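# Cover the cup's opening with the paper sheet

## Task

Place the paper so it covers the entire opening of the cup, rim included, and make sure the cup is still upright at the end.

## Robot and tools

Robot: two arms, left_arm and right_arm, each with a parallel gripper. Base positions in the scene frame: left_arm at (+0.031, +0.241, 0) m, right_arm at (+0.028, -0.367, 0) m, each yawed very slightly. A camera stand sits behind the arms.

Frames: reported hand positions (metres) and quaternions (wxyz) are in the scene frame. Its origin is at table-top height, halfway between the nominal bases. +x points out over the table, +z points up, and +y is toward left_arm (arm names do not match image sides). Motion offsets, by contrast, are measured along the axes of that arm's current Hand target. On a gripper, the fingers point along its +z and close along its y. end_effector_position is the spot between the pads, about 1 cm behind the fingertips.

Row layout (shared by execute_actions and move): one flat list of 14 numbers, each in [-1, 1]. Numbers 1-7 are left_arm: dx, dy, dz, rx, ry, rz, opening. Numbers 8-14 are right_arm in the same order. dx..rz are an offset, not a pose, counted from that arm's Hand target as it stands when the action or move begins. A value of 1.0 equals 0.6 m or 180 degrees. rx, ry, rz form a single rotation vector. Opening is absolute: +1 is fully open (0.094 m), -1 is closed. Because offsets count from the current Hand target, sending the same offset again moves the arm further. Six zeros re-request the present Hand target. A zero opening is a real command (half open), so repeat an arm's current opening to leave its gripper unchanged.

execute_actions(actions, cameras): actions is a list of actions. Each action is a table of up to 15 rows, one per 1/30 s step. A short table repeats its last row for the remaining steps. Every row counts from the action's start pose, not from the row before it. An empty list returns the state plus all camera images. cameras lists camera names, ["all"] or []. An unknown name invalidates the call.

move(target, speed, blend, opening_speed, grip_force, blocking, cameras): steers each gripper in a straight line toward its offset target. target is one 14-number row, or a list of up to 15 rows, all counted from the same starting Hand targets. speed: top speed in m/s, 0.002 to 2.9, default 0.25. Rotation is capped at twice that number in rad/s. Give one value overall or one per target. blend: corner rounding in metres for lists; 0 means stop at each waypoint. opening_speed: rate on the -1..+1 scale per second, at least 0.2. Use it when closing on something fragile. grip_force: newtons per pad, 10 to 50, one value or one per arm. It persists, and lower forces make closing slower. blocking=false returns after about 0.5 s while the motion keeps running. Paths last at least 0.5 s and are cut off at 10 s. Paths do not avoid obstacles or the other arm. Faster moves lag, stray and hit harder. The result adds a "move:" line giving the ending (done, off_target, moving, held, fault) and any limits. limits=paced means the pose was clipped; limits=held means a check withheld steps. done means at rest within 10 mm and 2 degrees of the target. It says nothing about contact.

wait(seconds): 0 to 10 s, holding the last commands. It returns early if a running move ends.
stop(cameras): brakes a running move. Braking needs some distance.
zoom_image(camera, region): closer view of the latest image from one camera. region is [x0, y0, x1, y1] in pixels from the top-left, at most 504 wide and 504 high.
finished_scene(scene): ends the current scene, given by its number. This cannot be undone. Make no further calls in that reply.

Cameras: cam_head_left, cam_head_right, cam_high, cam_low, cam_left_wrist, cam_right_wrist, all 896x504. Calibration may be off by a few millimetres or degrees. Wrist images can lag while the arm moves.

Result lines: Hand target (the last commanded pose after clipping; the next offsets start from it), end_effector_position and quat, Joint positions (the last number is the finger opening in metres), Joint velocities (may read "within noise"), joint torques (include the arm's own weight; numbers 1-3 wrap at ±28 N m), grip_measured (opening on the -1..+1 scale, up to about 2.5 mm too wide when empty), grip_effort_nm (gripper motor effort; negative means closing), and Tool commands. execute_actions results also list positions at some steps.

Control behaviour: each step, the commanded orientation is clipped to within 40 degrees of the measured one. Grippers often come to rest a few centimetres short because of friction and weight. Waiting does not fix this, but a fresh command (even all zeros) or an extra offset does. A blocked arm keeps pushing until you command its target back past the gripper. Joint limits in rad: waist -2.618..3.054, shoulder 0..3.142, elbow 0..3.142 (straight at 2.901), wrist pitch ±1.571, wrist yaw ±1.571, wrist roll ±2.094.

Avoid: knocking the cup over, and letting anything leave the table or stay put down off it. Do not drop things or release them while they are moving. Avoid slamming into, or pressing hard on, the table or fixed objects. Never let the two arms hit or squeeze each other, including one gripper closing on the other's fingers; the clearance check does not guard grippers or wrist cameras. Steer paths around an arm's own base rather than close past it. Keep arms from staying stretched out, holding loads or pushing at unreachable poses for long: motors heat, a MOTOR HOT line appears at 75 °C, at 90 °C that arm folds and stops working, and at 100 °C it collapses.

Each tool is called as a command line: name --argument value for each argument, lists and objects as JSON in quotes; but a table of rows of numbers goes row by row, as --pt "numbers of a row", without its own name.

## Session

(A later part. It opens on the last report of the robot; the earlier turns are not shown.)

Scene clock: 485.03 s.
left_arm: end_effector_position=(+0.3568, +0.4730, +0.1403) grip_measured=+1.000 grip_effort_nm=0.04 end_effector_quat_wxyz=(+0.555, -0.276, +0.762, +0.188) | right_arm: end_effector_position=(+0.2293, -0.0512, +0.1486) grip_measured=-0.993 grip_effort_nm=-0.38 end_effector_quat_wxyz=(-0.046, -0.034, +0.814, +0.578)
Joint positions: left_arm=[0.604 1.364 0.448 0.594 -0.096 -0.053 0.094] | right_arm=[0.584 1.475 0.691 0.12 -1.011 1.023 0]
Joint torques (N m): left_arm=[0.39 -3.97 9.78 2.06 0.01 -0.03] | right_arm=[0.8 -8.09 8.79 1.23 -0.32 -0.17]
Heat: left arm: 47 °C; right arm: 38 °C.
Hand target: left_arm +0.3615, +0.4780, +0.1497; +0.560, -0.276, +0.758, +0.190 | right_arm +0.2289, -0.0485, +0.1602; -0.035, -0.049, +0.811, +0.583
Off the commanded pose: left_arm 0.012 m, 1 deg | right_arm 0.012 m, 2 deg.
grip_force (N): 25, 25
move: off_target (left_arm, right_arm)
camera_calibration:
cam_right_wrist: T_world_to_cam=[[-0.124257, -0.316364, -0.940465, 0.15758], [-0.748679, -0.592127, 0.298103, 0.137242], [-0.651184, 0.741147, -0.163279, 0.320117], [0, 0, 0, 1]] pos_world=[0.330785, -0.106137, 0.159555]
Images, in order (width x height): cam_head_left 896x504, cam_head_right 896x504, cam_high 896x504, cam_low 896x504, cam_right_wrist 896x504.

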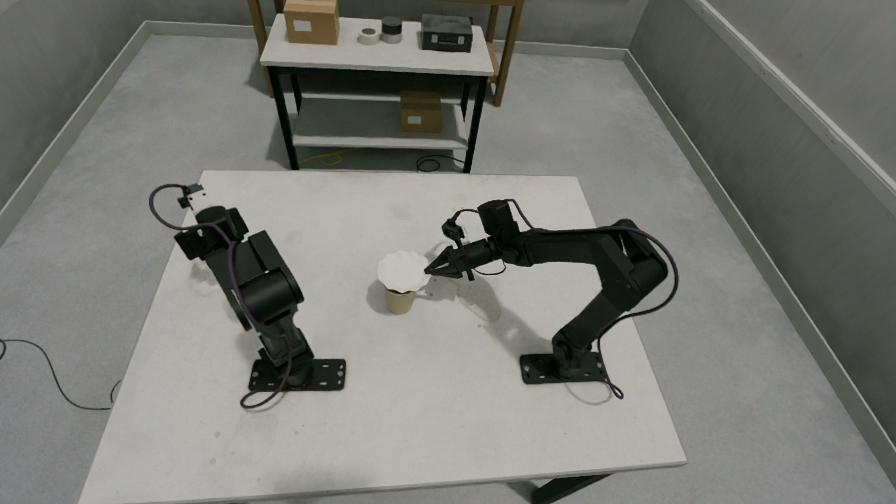

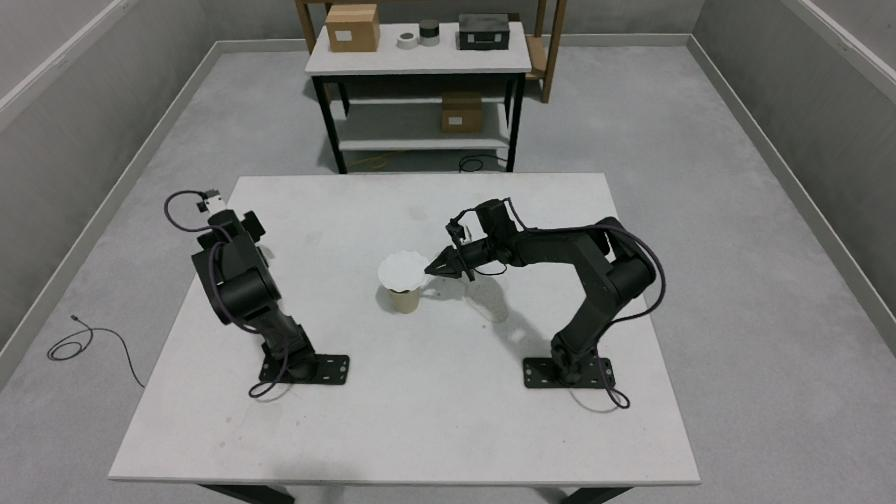

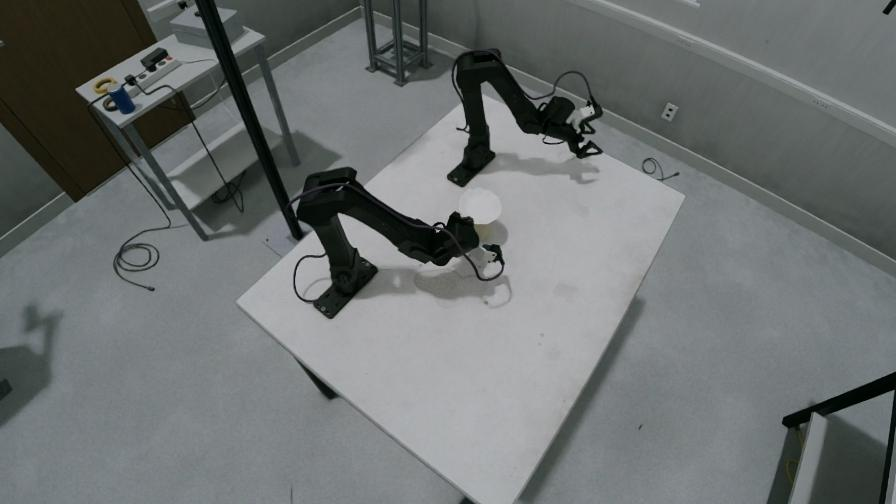

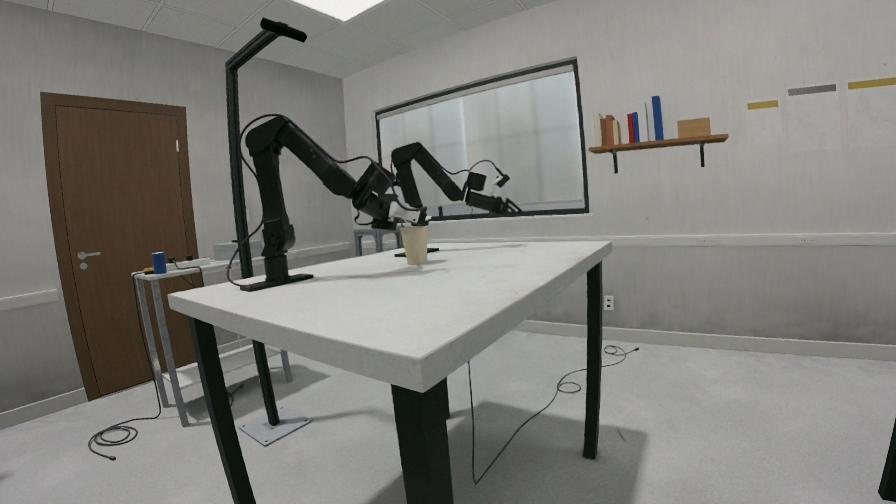

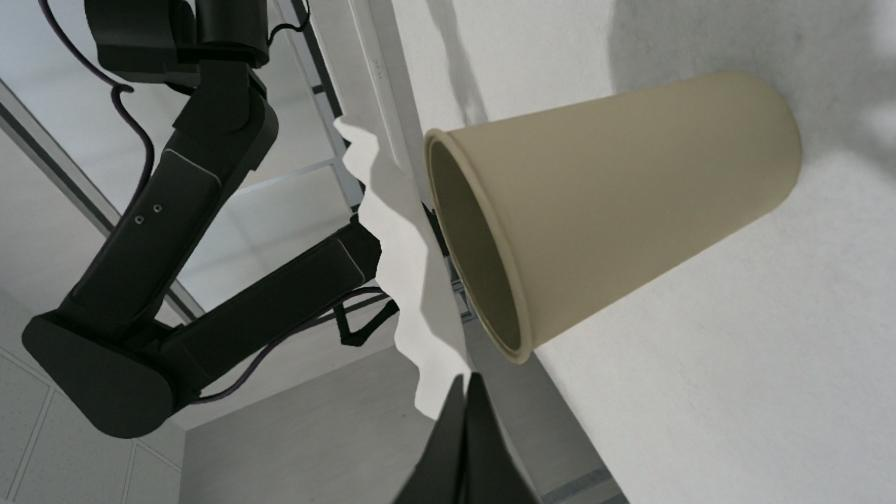

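move --target '[0,0,0,0,0,0,1.0, 0.0005, -0.0317, 0.0212, 0,0,0,-1.0]' --speed 0.04 --cameras '["cam_right_wrist","cam_low","cam_head_right","cam_high","cam_head_left"]'

zoom_image --camera "cam_head_right" --region '[340, 210, 460, 320]'

zoom_image --camera "cam_low" --region '[355, 170, 495, 275]'

zoom_image --camera "cam_head_left" --region '[340, 210, 460, 320]'

zoom_image --camera "cam_high" --region '[420, 150, 560, 270]'

Scene clock: 501.57 s.
left_arm: end_effector_position=(+0.3568, +0.4730, +0.1403) grip_measured=+1.000 grip_effort_nm=0.04 end_effector_quat_wxyz=(+0.555, -0.276, +0.762, +0.188) | right_arm: end_effector_position=(+0.2304, -0.0440, +0.1431) grip_measured=-0.993 grip_effort_nm=-0.38 end_effector_quat_wxyz=(-0.034, -0.046, +0.810, +0.584)
Joint positions: left_arm=[0.604 1.364 0.448 0.594 -0.096 -0.053 0.094] | right_arm=[0.604 1.507 0.674 0.212 -0.995 1.031 0]
Joint torques (N m): left_arm=[0.38 -3.97 9.8 2.06 0 -0.02] | right_arm=[0.8 -5.38 6.15 1.65 -0.3 -0.05]
Heat: left arm: 47 °C; right arm: 38 °C.
Hand target: left_arm +0.3615, +0.4780, +0.1497; +0.560, -0.276, +0.758, +0.190 | right_arm +0.2280, -0.0426, +0.1382; -0.035, -0.049, +0.810, +0.583
Off the commanded pose: left_arm 0.012 m, 1 deg | right_arm 0.006 m, 0 deg.
grip_force (N): 25, 25
move: off_target (left_arm)
camera_calibration:
cam_right_wrist: T_world_to_cam=[[-0.0914069, -0.302553, -0.94874, 0.148967], [-0.755143, -0.600009, 0.264097, 0.149894], [-0.649156, 0.740575, -0.173626, 0.315635], [0, 0, 0, 1]] pos_world=[0.331704, -0.0987437, 0.156547]
Images, in order (width x height): cam_head_left 896x504, cam_head_right 896x504, cam_high 896x504, cam_low 896x504, cam_right_wrist 896x504.

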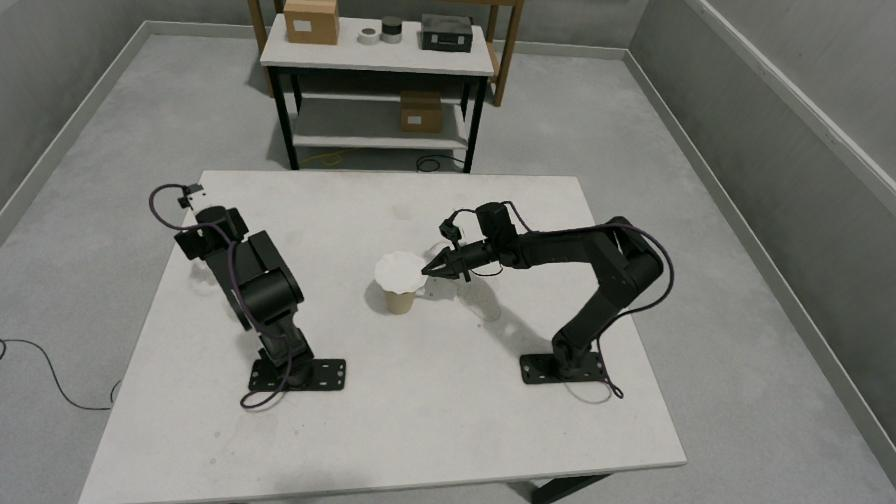

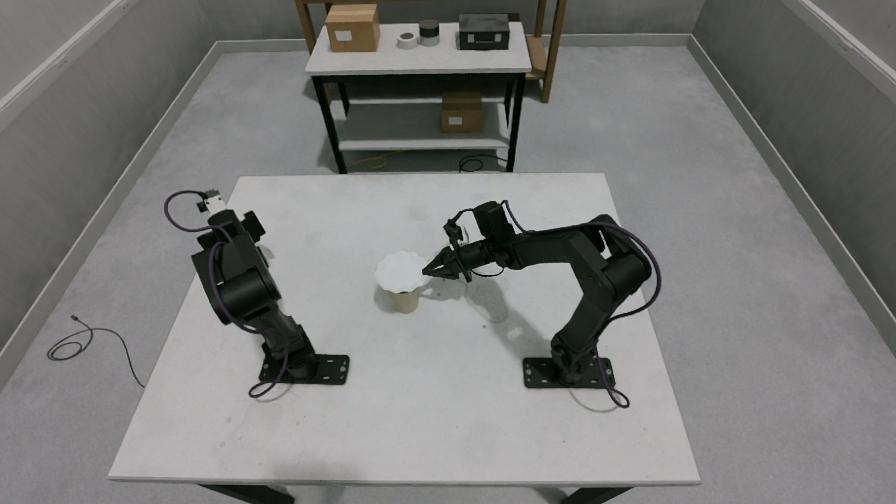

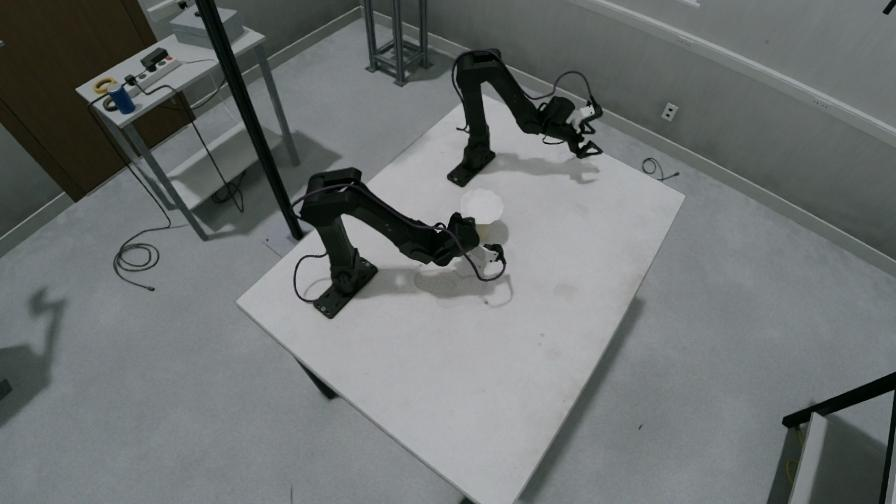

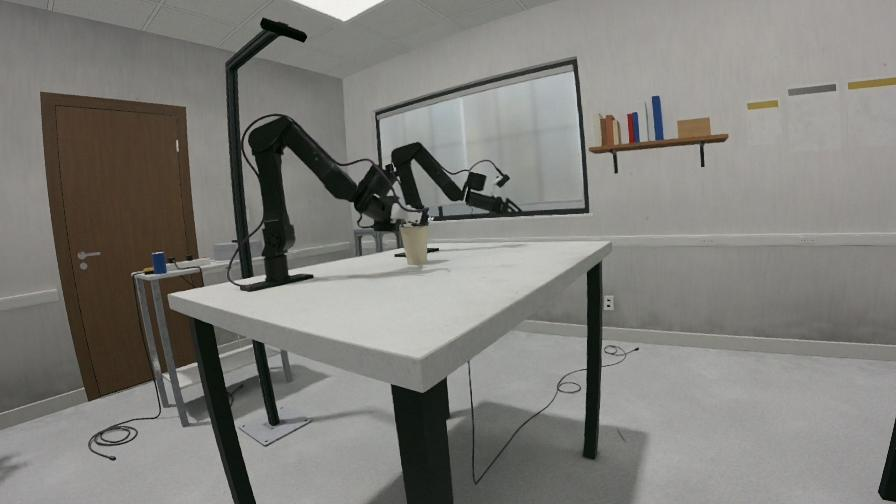

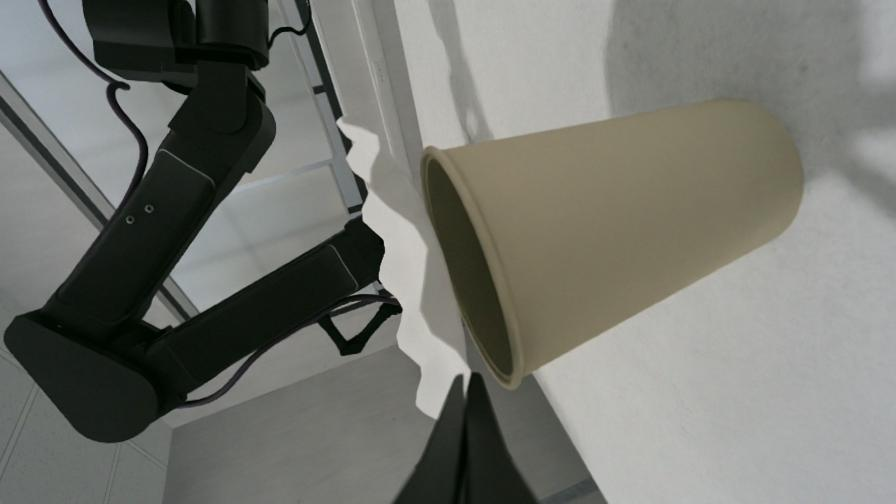

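Scaled by 4.200 from the camera's 896x504 image, which has a finer 1280x720 frame.

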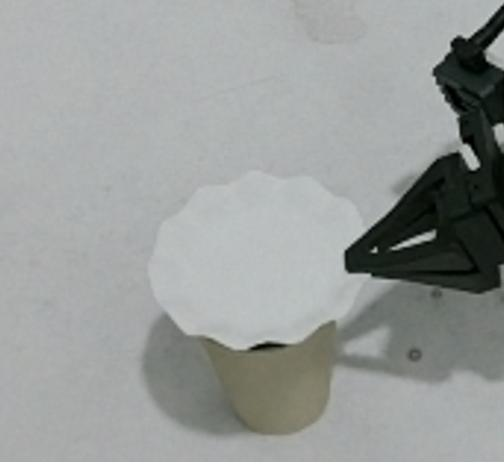

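Scaled by 3.600 from the camera's 896x504 image, which has a finer 1280x720 frame.

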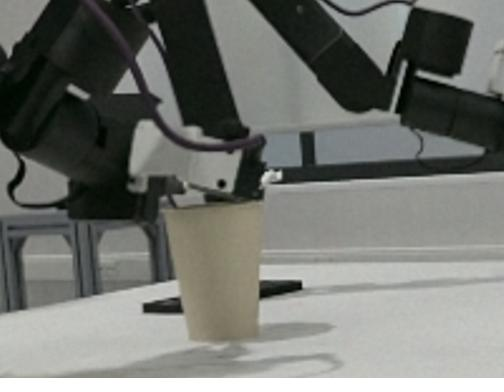

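Scaled by 4.200 from the camera's 896x504 image, which has a finer 1280x720 frame.

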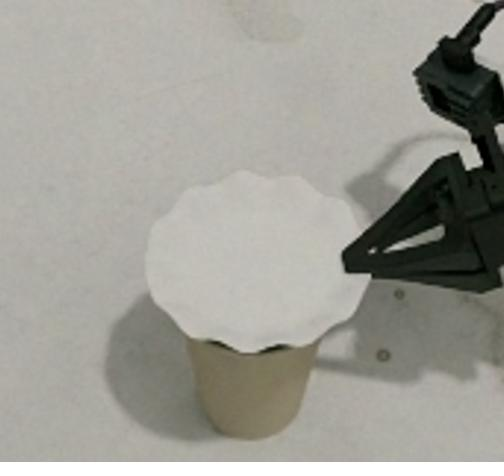

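Scaled by 3.600 from the camera's 896x504 image, which has a finer 1280x720 frame.

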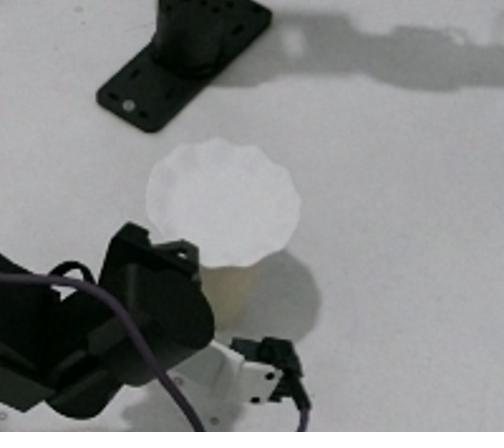

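move --target '[0,0,0,0,0,0,1.0, 0.005, -0.0222, 0.0074, 0,0,0,-1.0]' --speed 0.03 --cameras '["cam_right_wrist","cam_low","cam_head_right","cam_head_left","cam_high"]'

zoom_image --camera "cam_head_right" --region '[340, 210, 460, 320]'

zoom_image --camera "cam_low" --region '[355, 170, 495, 275]'

zoom_image --camera "cam_high" --region '[420, 150, 560, 270]'

Scene clock: 510.70 s.
left_arm: end_effector_position=(+0.3568, +0.4730, +0.1403) grip_measured=+1.000 grip_effort_nm=0.04 end_effector_quat_wxyz=(+0.555, -0.276, +0.762, +0.188) | right_arm: end_effector_position=(+0.2278, -0.0441, +0.1299) grip_measured=-0.993 grip_effort_nm=-0.38 end_effector_quat_wxyz=(-0.033, -0.047, +0.810, +0.584)
Joint positions: left_arm=[0.604 1.364 0.448 0.594 -0.096 -0.053 0.094] | right_arm=[0.609 1.536 0.633 0.289 -0.991 1.037 0]
Joint torques (N m): left_arm=[0.42 -3.99 9.76 2.05 0.01 -0.03] | right_arm=[0.83 -5.3 5.86 1.67 -0.29 -0.05]
Heat: left arm: 47 °C; right arm: 38 °C.
Hand target: left_arm +0.3615, +0.4780, +0.1497; +0.560, -0.276, +0.758, +0.190 | right_arm +0.2250, -0.0430, +0.1242; -0.035, -0.049, +0.810, +0.583
Off the commanded pose: left_arm 0.012 m, 1 deg | right_arm 0.007 m, 0 deg.
grip_force (N): 25, 25
move: off_target (left_arm)
camera_calibration:
cam_right_wrist: T_world_to_cam=[[-0.0893679, -0.30094, -0.949447, 0.135856], [-0.755623, -0.600552, 0.261477, 0.151813], [-0.648881, 0.740792, -0.173727, 0.311692], [0, 0, 0, 1]] pos_world=[0.329106, -0.0988425, 0.143442]
Images, in order (width x height): cam_head_left 896x504, cam_head_right 896x504, cam_high 896x504, cam_low 896x504, cam_right_wrist 896x504.

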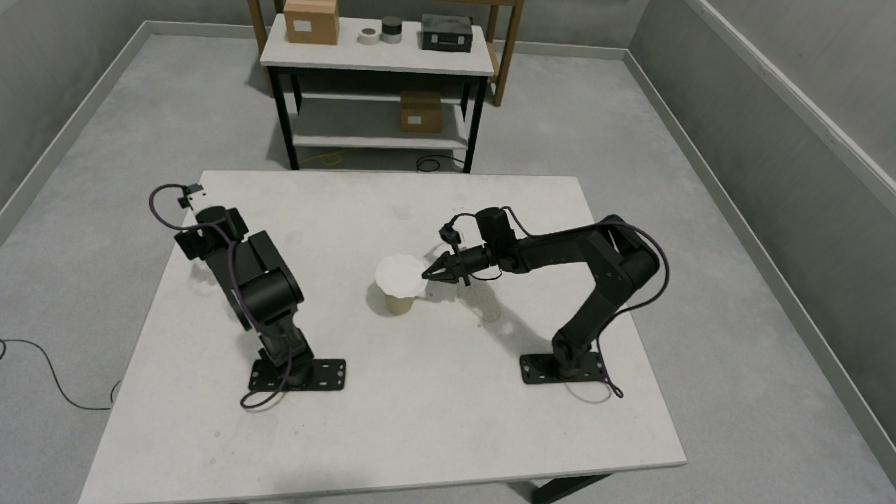

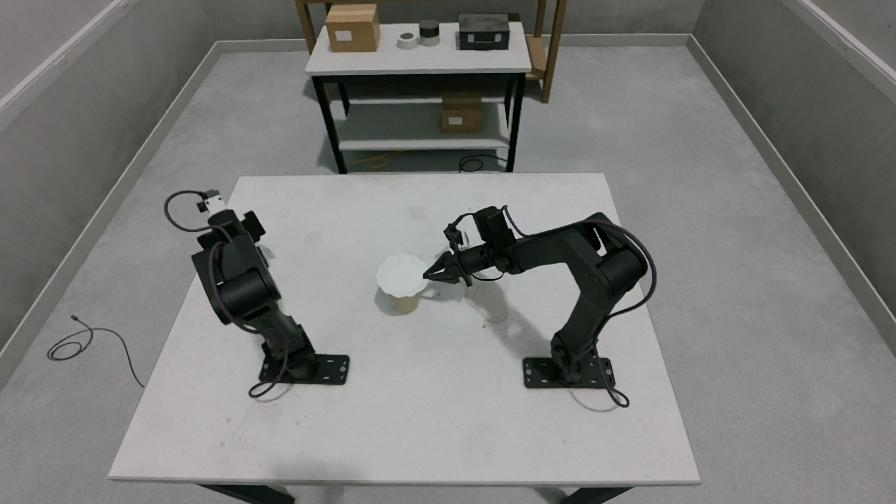

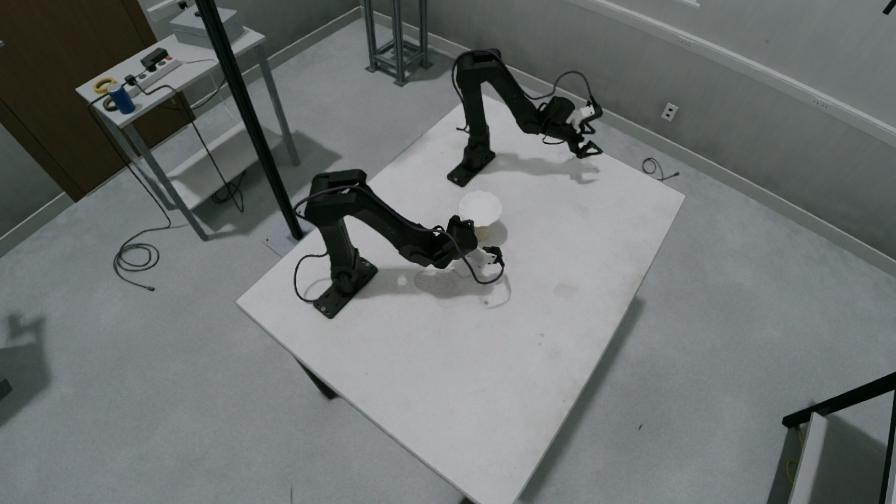

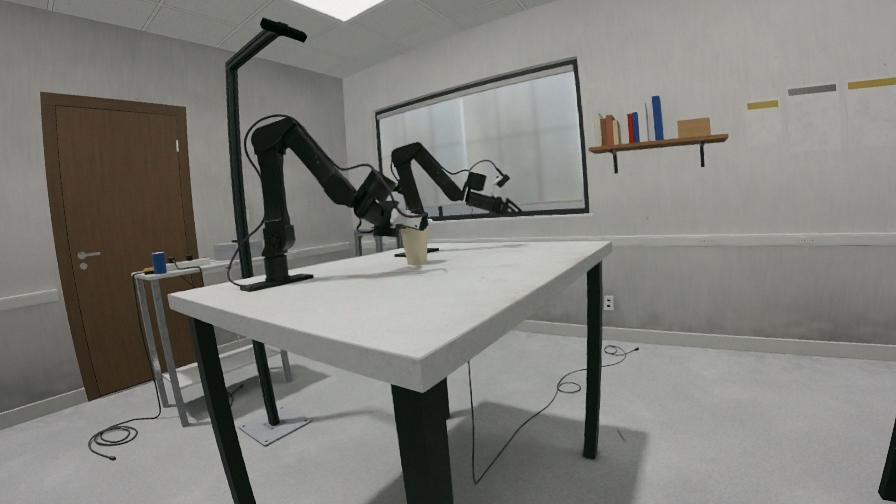

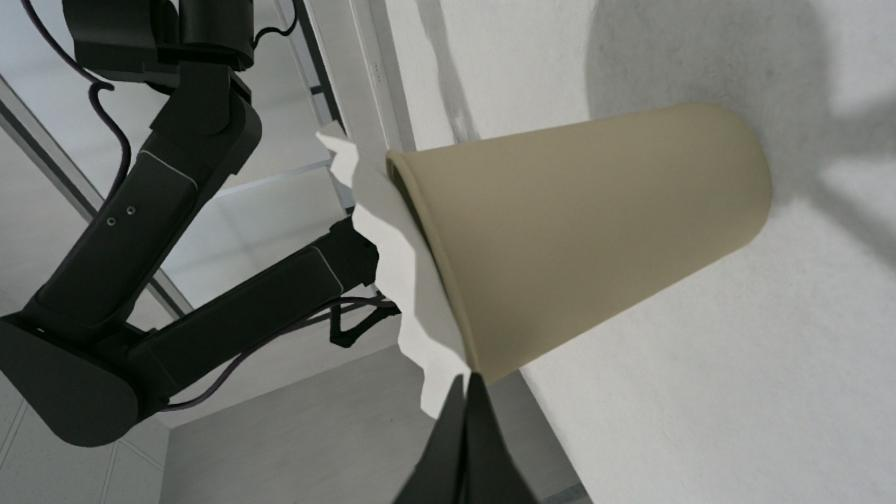

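Scaled by 4.200 from the camera's 896x504 image, which has a finer 1280x720 frame.

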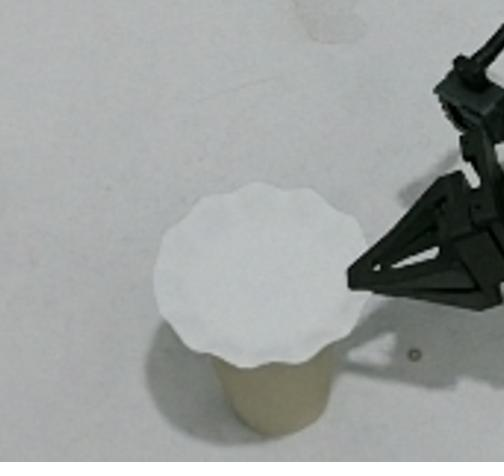

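Scaled by 3.600 from the camera's 896x504 image, which has a finer 1280x720 frame.

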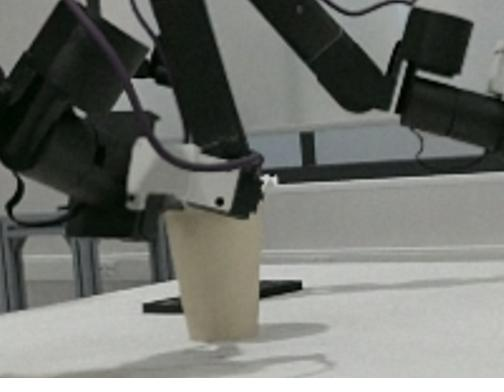

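Scaled by 3.600 from the camera's 896x504 image, which has a finer 1280x720 frame.

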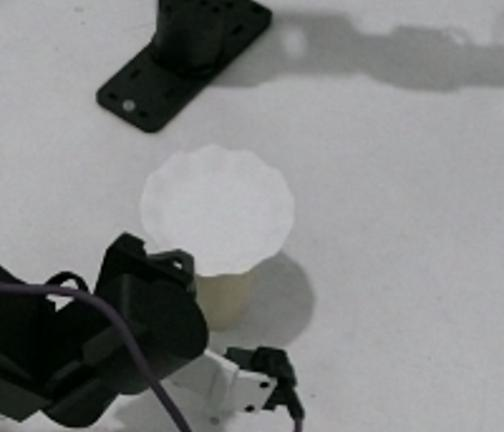

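move --pt "0 0 0 0 0 0 1.0 0 -0.0079 0.0026 0 0 0 -1.0" --pt "0 0 0 0 0 0 1.0 0 -0.0079 0.0026 0 0 0 -0.4" --speed 0.03 --opening_speed 0.5 --cameras '["cam_right_wrist","cam_low","cam_head_right","cam_head_left","cam_high"]'

zoom_image --camera "cam_head_right" --region '[340, 210, 460, 320]'

zoom_image --camera "cam_low" --region '[355, 170, 495, 275]'

zoom_image --camera "cam_high" --region '[420, 150, 560, 270]'

Scene clock: 524.17 s.
left_arm: end_effector_position=(+0.3568, +0.4730, +0.1403) grip_measured=+1.000 grip_effort_nm=0.04 end_effector_quat_wxyz=(+0.555, -0.276, +0.762, +0.188) | right_arm: end_effector_position=(+0.2282, -0.0439, +0.1258) grip_measured=-0.402 grip_effort_nm=0.09 end_effector_quat_wxyz=(-0.032, -0.048, +0.809, +0.585)
Joint positions: left_arm=[0.604 1.364 0.448 0.594 -0.096 -0.053 0.094] | right_arm=[0.609 1.551 0.624 0.317 -0.991 1.037 0.028]
Joint torques (N m): left_arm=[0.38 -3.99 9.8 2.07 0 -0.03] | right_arm=[0.81 -5.23 5.74 1.68 -0.29 -0.05]
Heat: left arm: 47 °C; right arm: 38 °C.
Hand target: left_arm +0.3615, +0.4780, +0.1497; +0.560, -0.276, +0.758, +0.190 | right_arm +0.2250, -0.0430, +0.1193; -0.035, -0.049, +0.810, +0.583
Off the commanded pose: left_arm 0.012 m, 1 deg | right_arm 0.007 m, 1 deg.
grip_force (N): 25, 25
move: off_target (left_arm)
camera_calibration:
cam_right_wrist: T_world_to_cam=[[-0.0866879, -0.298949, -0.950324, 0.131671], [-0.756421, -0.601023, 0.258068, 0.153878], [-0.648316, 0.741216, -0.174029, 0.310958], [0, 0, 0, 1]] pos_world=[0.329409, -0.0986398, 0.139535]
Images, in order (width x height): cam_head_left 896x504, cam_head_right 896x504, cam_high 896x504, cam_low 896x504, cam_right_wrist 896x504.

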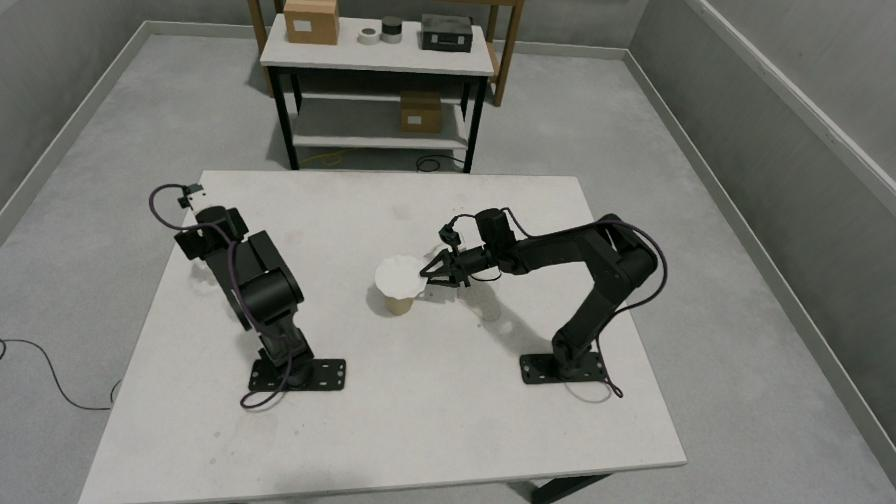

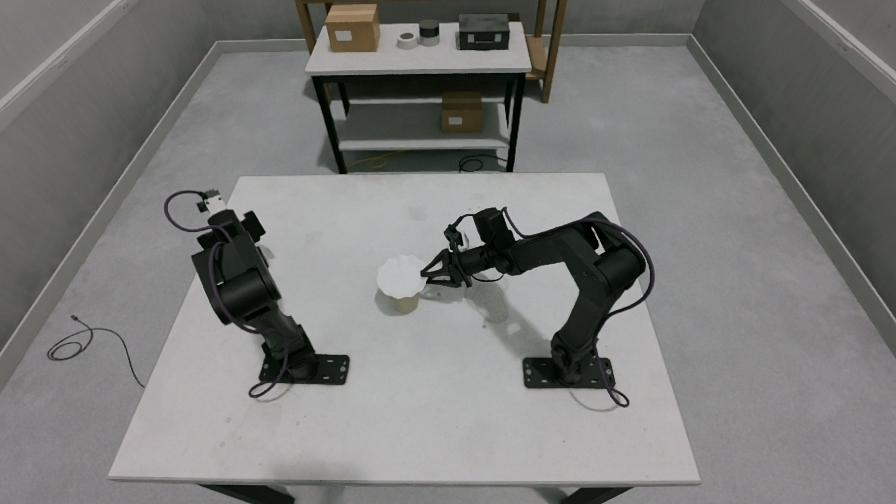

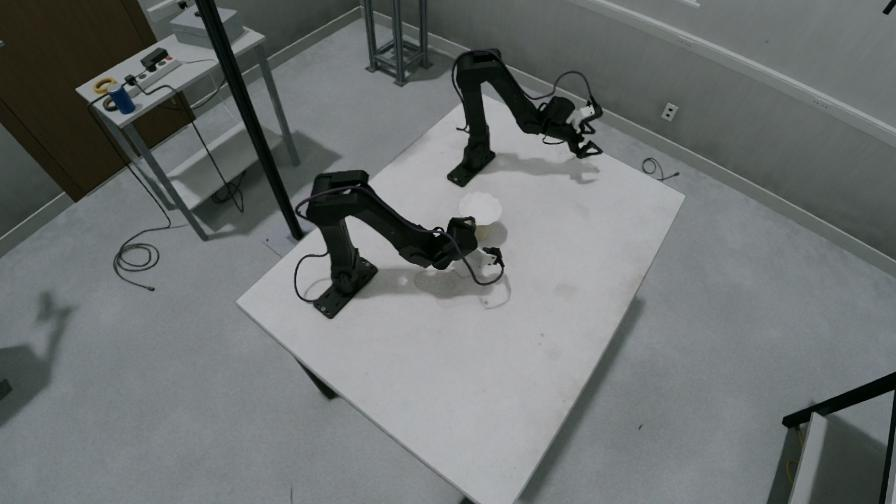

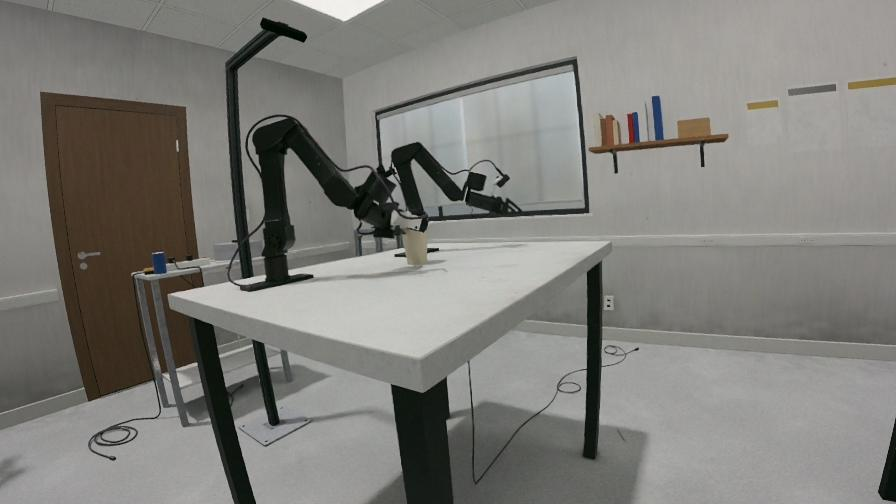

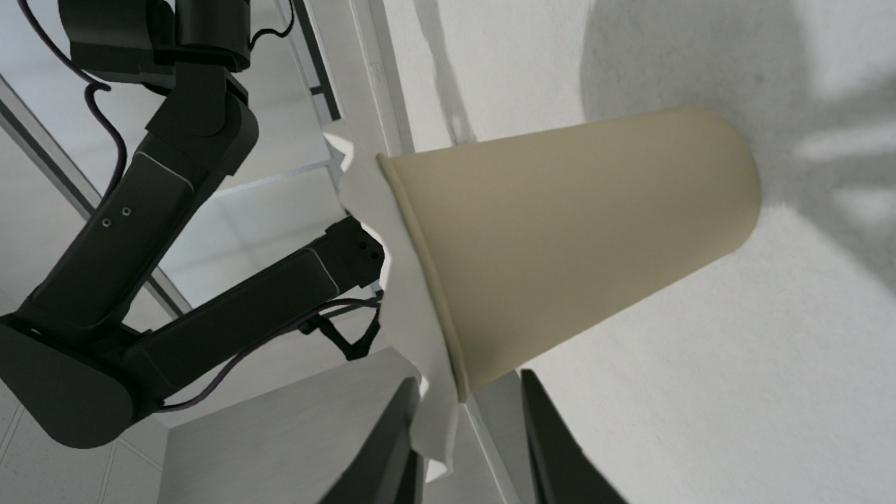

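Scaled by 4.200 from the camera's 896x504 image, which has a finer 1280x720 frame.

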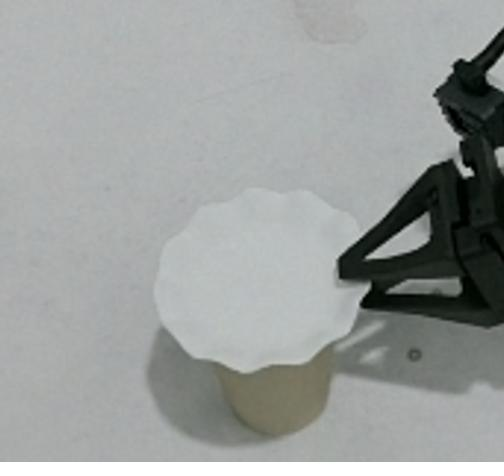

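Scaled by 3.600 from the camera's 896x504 image, which has a finer 1280x720 frame.

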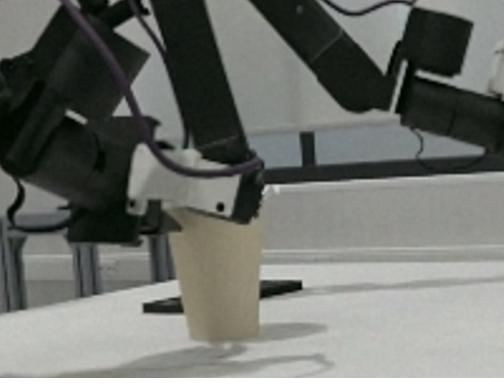

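Scaled by 3.600 from the camera's 896x504 image, which has a finer 1280x720 frame.

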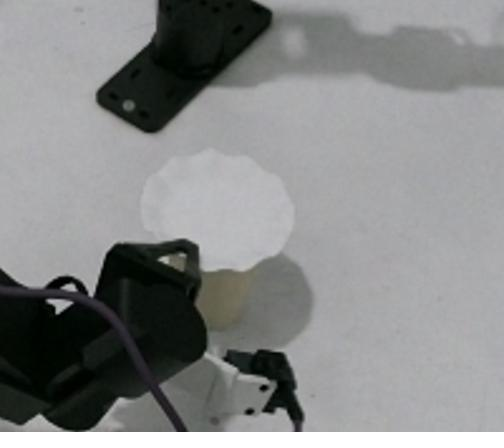

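move --target '[0,0,0,0,0,0,1.0, 0, -0.0202, -0.0812, 0,0,0,-0.4]' --speed 0.05 --cameras '["cam_right_wrist","cam_low","cam_head_right","cam_head_left","cam_high"]'

zoom_image --camera "cam_head_right" --region '[340, 210, 460, 320]'

zoom_image --camera "cam_low" --region '[355, 170, 495, 275]'

zoom_image --camera "cam_high" --region '[420, 150, 560, 270]'

Scene clock: 531.67 s.
left_arm: end_effector_position=(+0.3568, +0.4730, +0.1403) grip_measured=+1.000 grip_effort_nm=0.04 end_effector_quat_wxyz=(+0.555, -0.276, +0.762, +0.188) | right_arm: end_effector_position=(+0.2329, -0.0911, +0.1156) grip_measured=-0.402 grip_effort_nm=0.09 end_effector_quat_wxyz=(-0.039, -0.039, +0.815, +0.577)
Joint positions: left_arm=[0.604 1.364 0.448 0.594 -0.096 -0.053 0.094] | right_arm=[0.444 1.503 0.603 0.066 -1.106 0.812 0.028]
Joint torques (N m): left_arm=[0.4 -3.99 9.77 2.06 0.01 -0.03] | right_arm=[-0.54 -7.9 6.72 1 -0.57 -0.19]
Heat: left arm: 47 °C; right arm: 39 °C.
Hand target: left_arm +0.3615, +0.4780, +0.1497; +0.560, -0.276, +0.758, +0.190 | right_arm +0.2310, -0.0927, +0.1233; -0.035, -0.049, +0.810, +0.583
Off the commanded pose: left_arm 0.012 m, 1 deg | right_arm 0.008 m, 1 deg.
grip_force (N): 25, 25
move: off_target (left_arm)
camera_calibration:
cam_right_wrist: T_world_to_cam=[[-0.10768, -0.318754, -0.941701, 0.110413], [-0.753726, -0.591499, 0.286401, 0.128722], [-0.648307, 0.740624, -0.176561, 0.347508], [0, 0, 0, 1]] pos_world=[0.334202, -0.14604, 0.128466]
Images, in order (width x height): cam_head_left 896x504, cam_head_right 896x504, cam_high 896x504, cam_low 896x504, cam_right_wrist 896x504.

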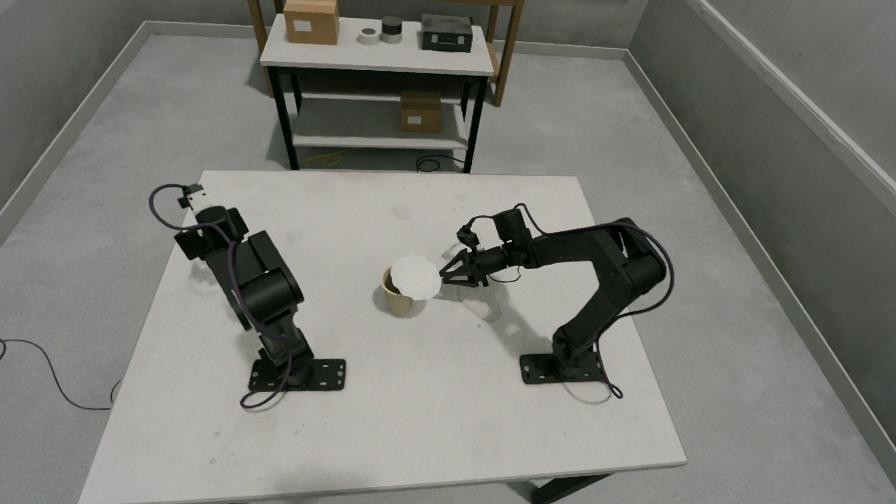

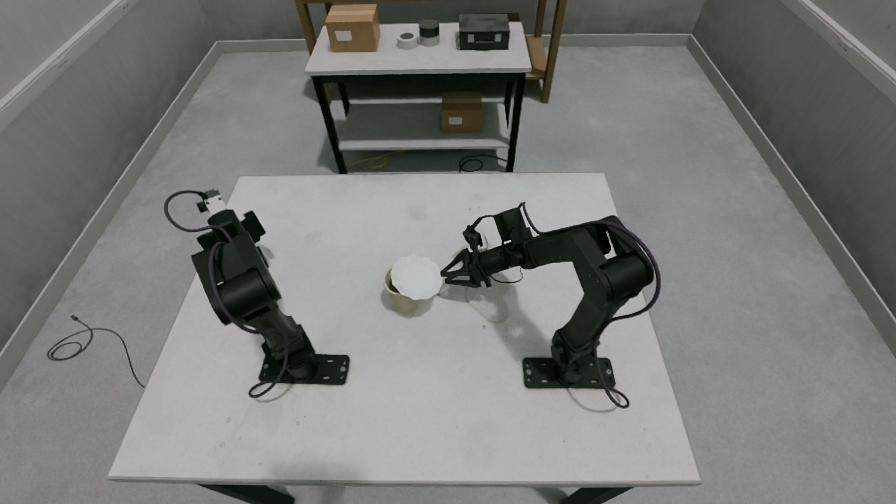

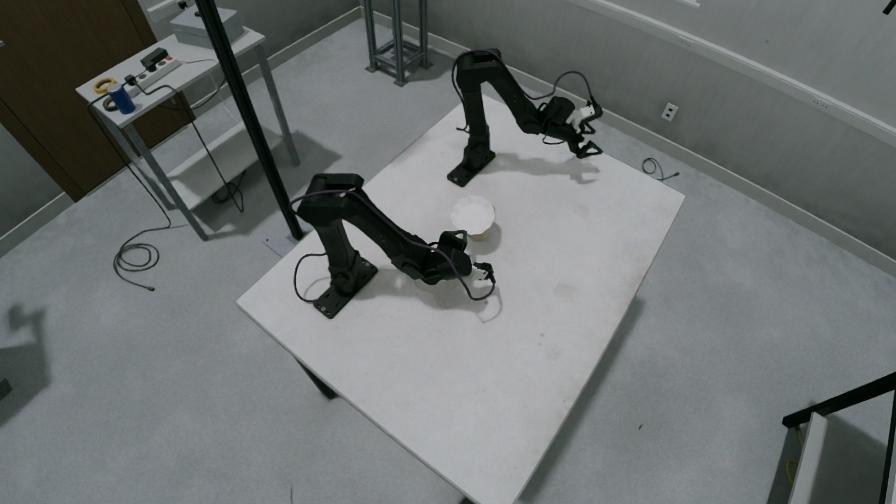

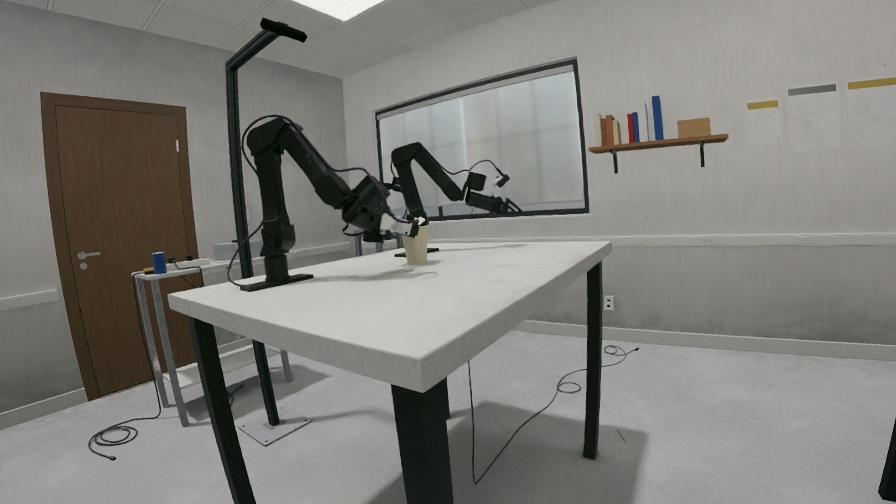

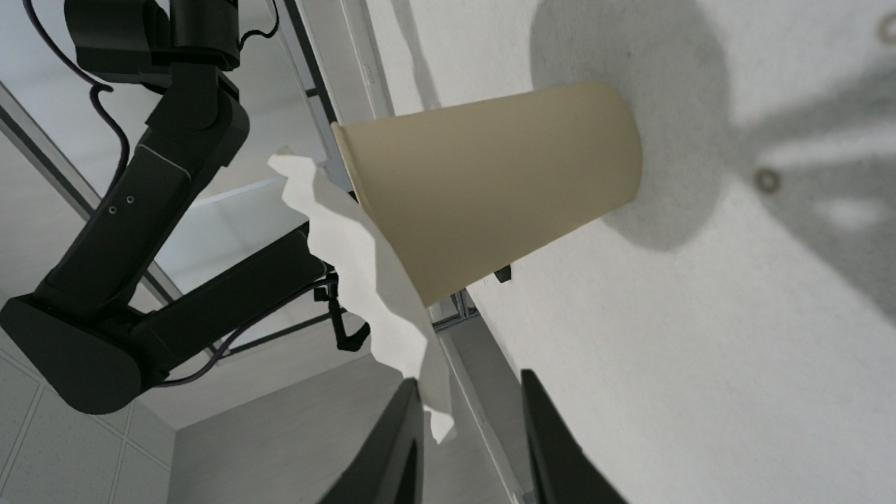

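Scaled by 4.200 from the camera's 896x504 image, which has a finer 1280x720 frame.

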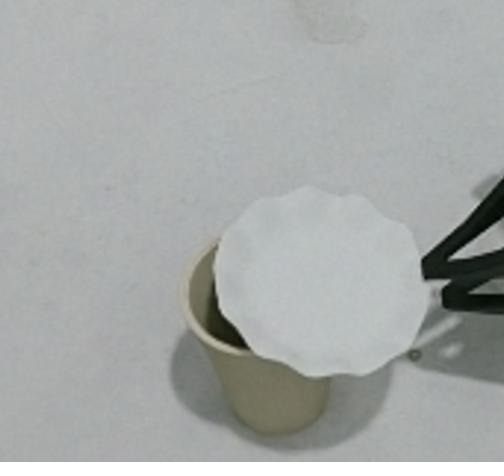

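Scaled by 3.600 from the camera's 896x504 image, which has a finer 1280x720 frame.

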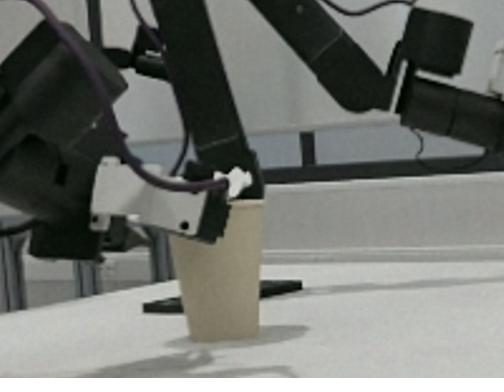

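Scaled by 3.600 from the camera's 896x504 image, which has a finer 1280x720 frame.

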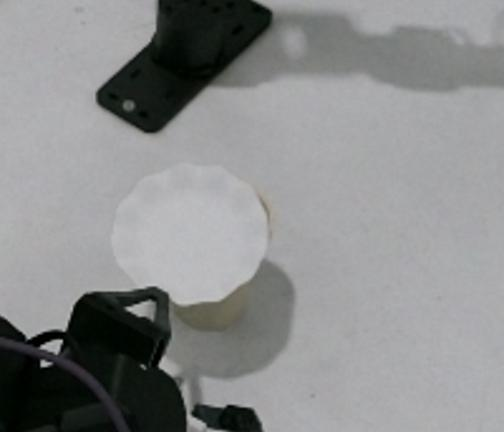

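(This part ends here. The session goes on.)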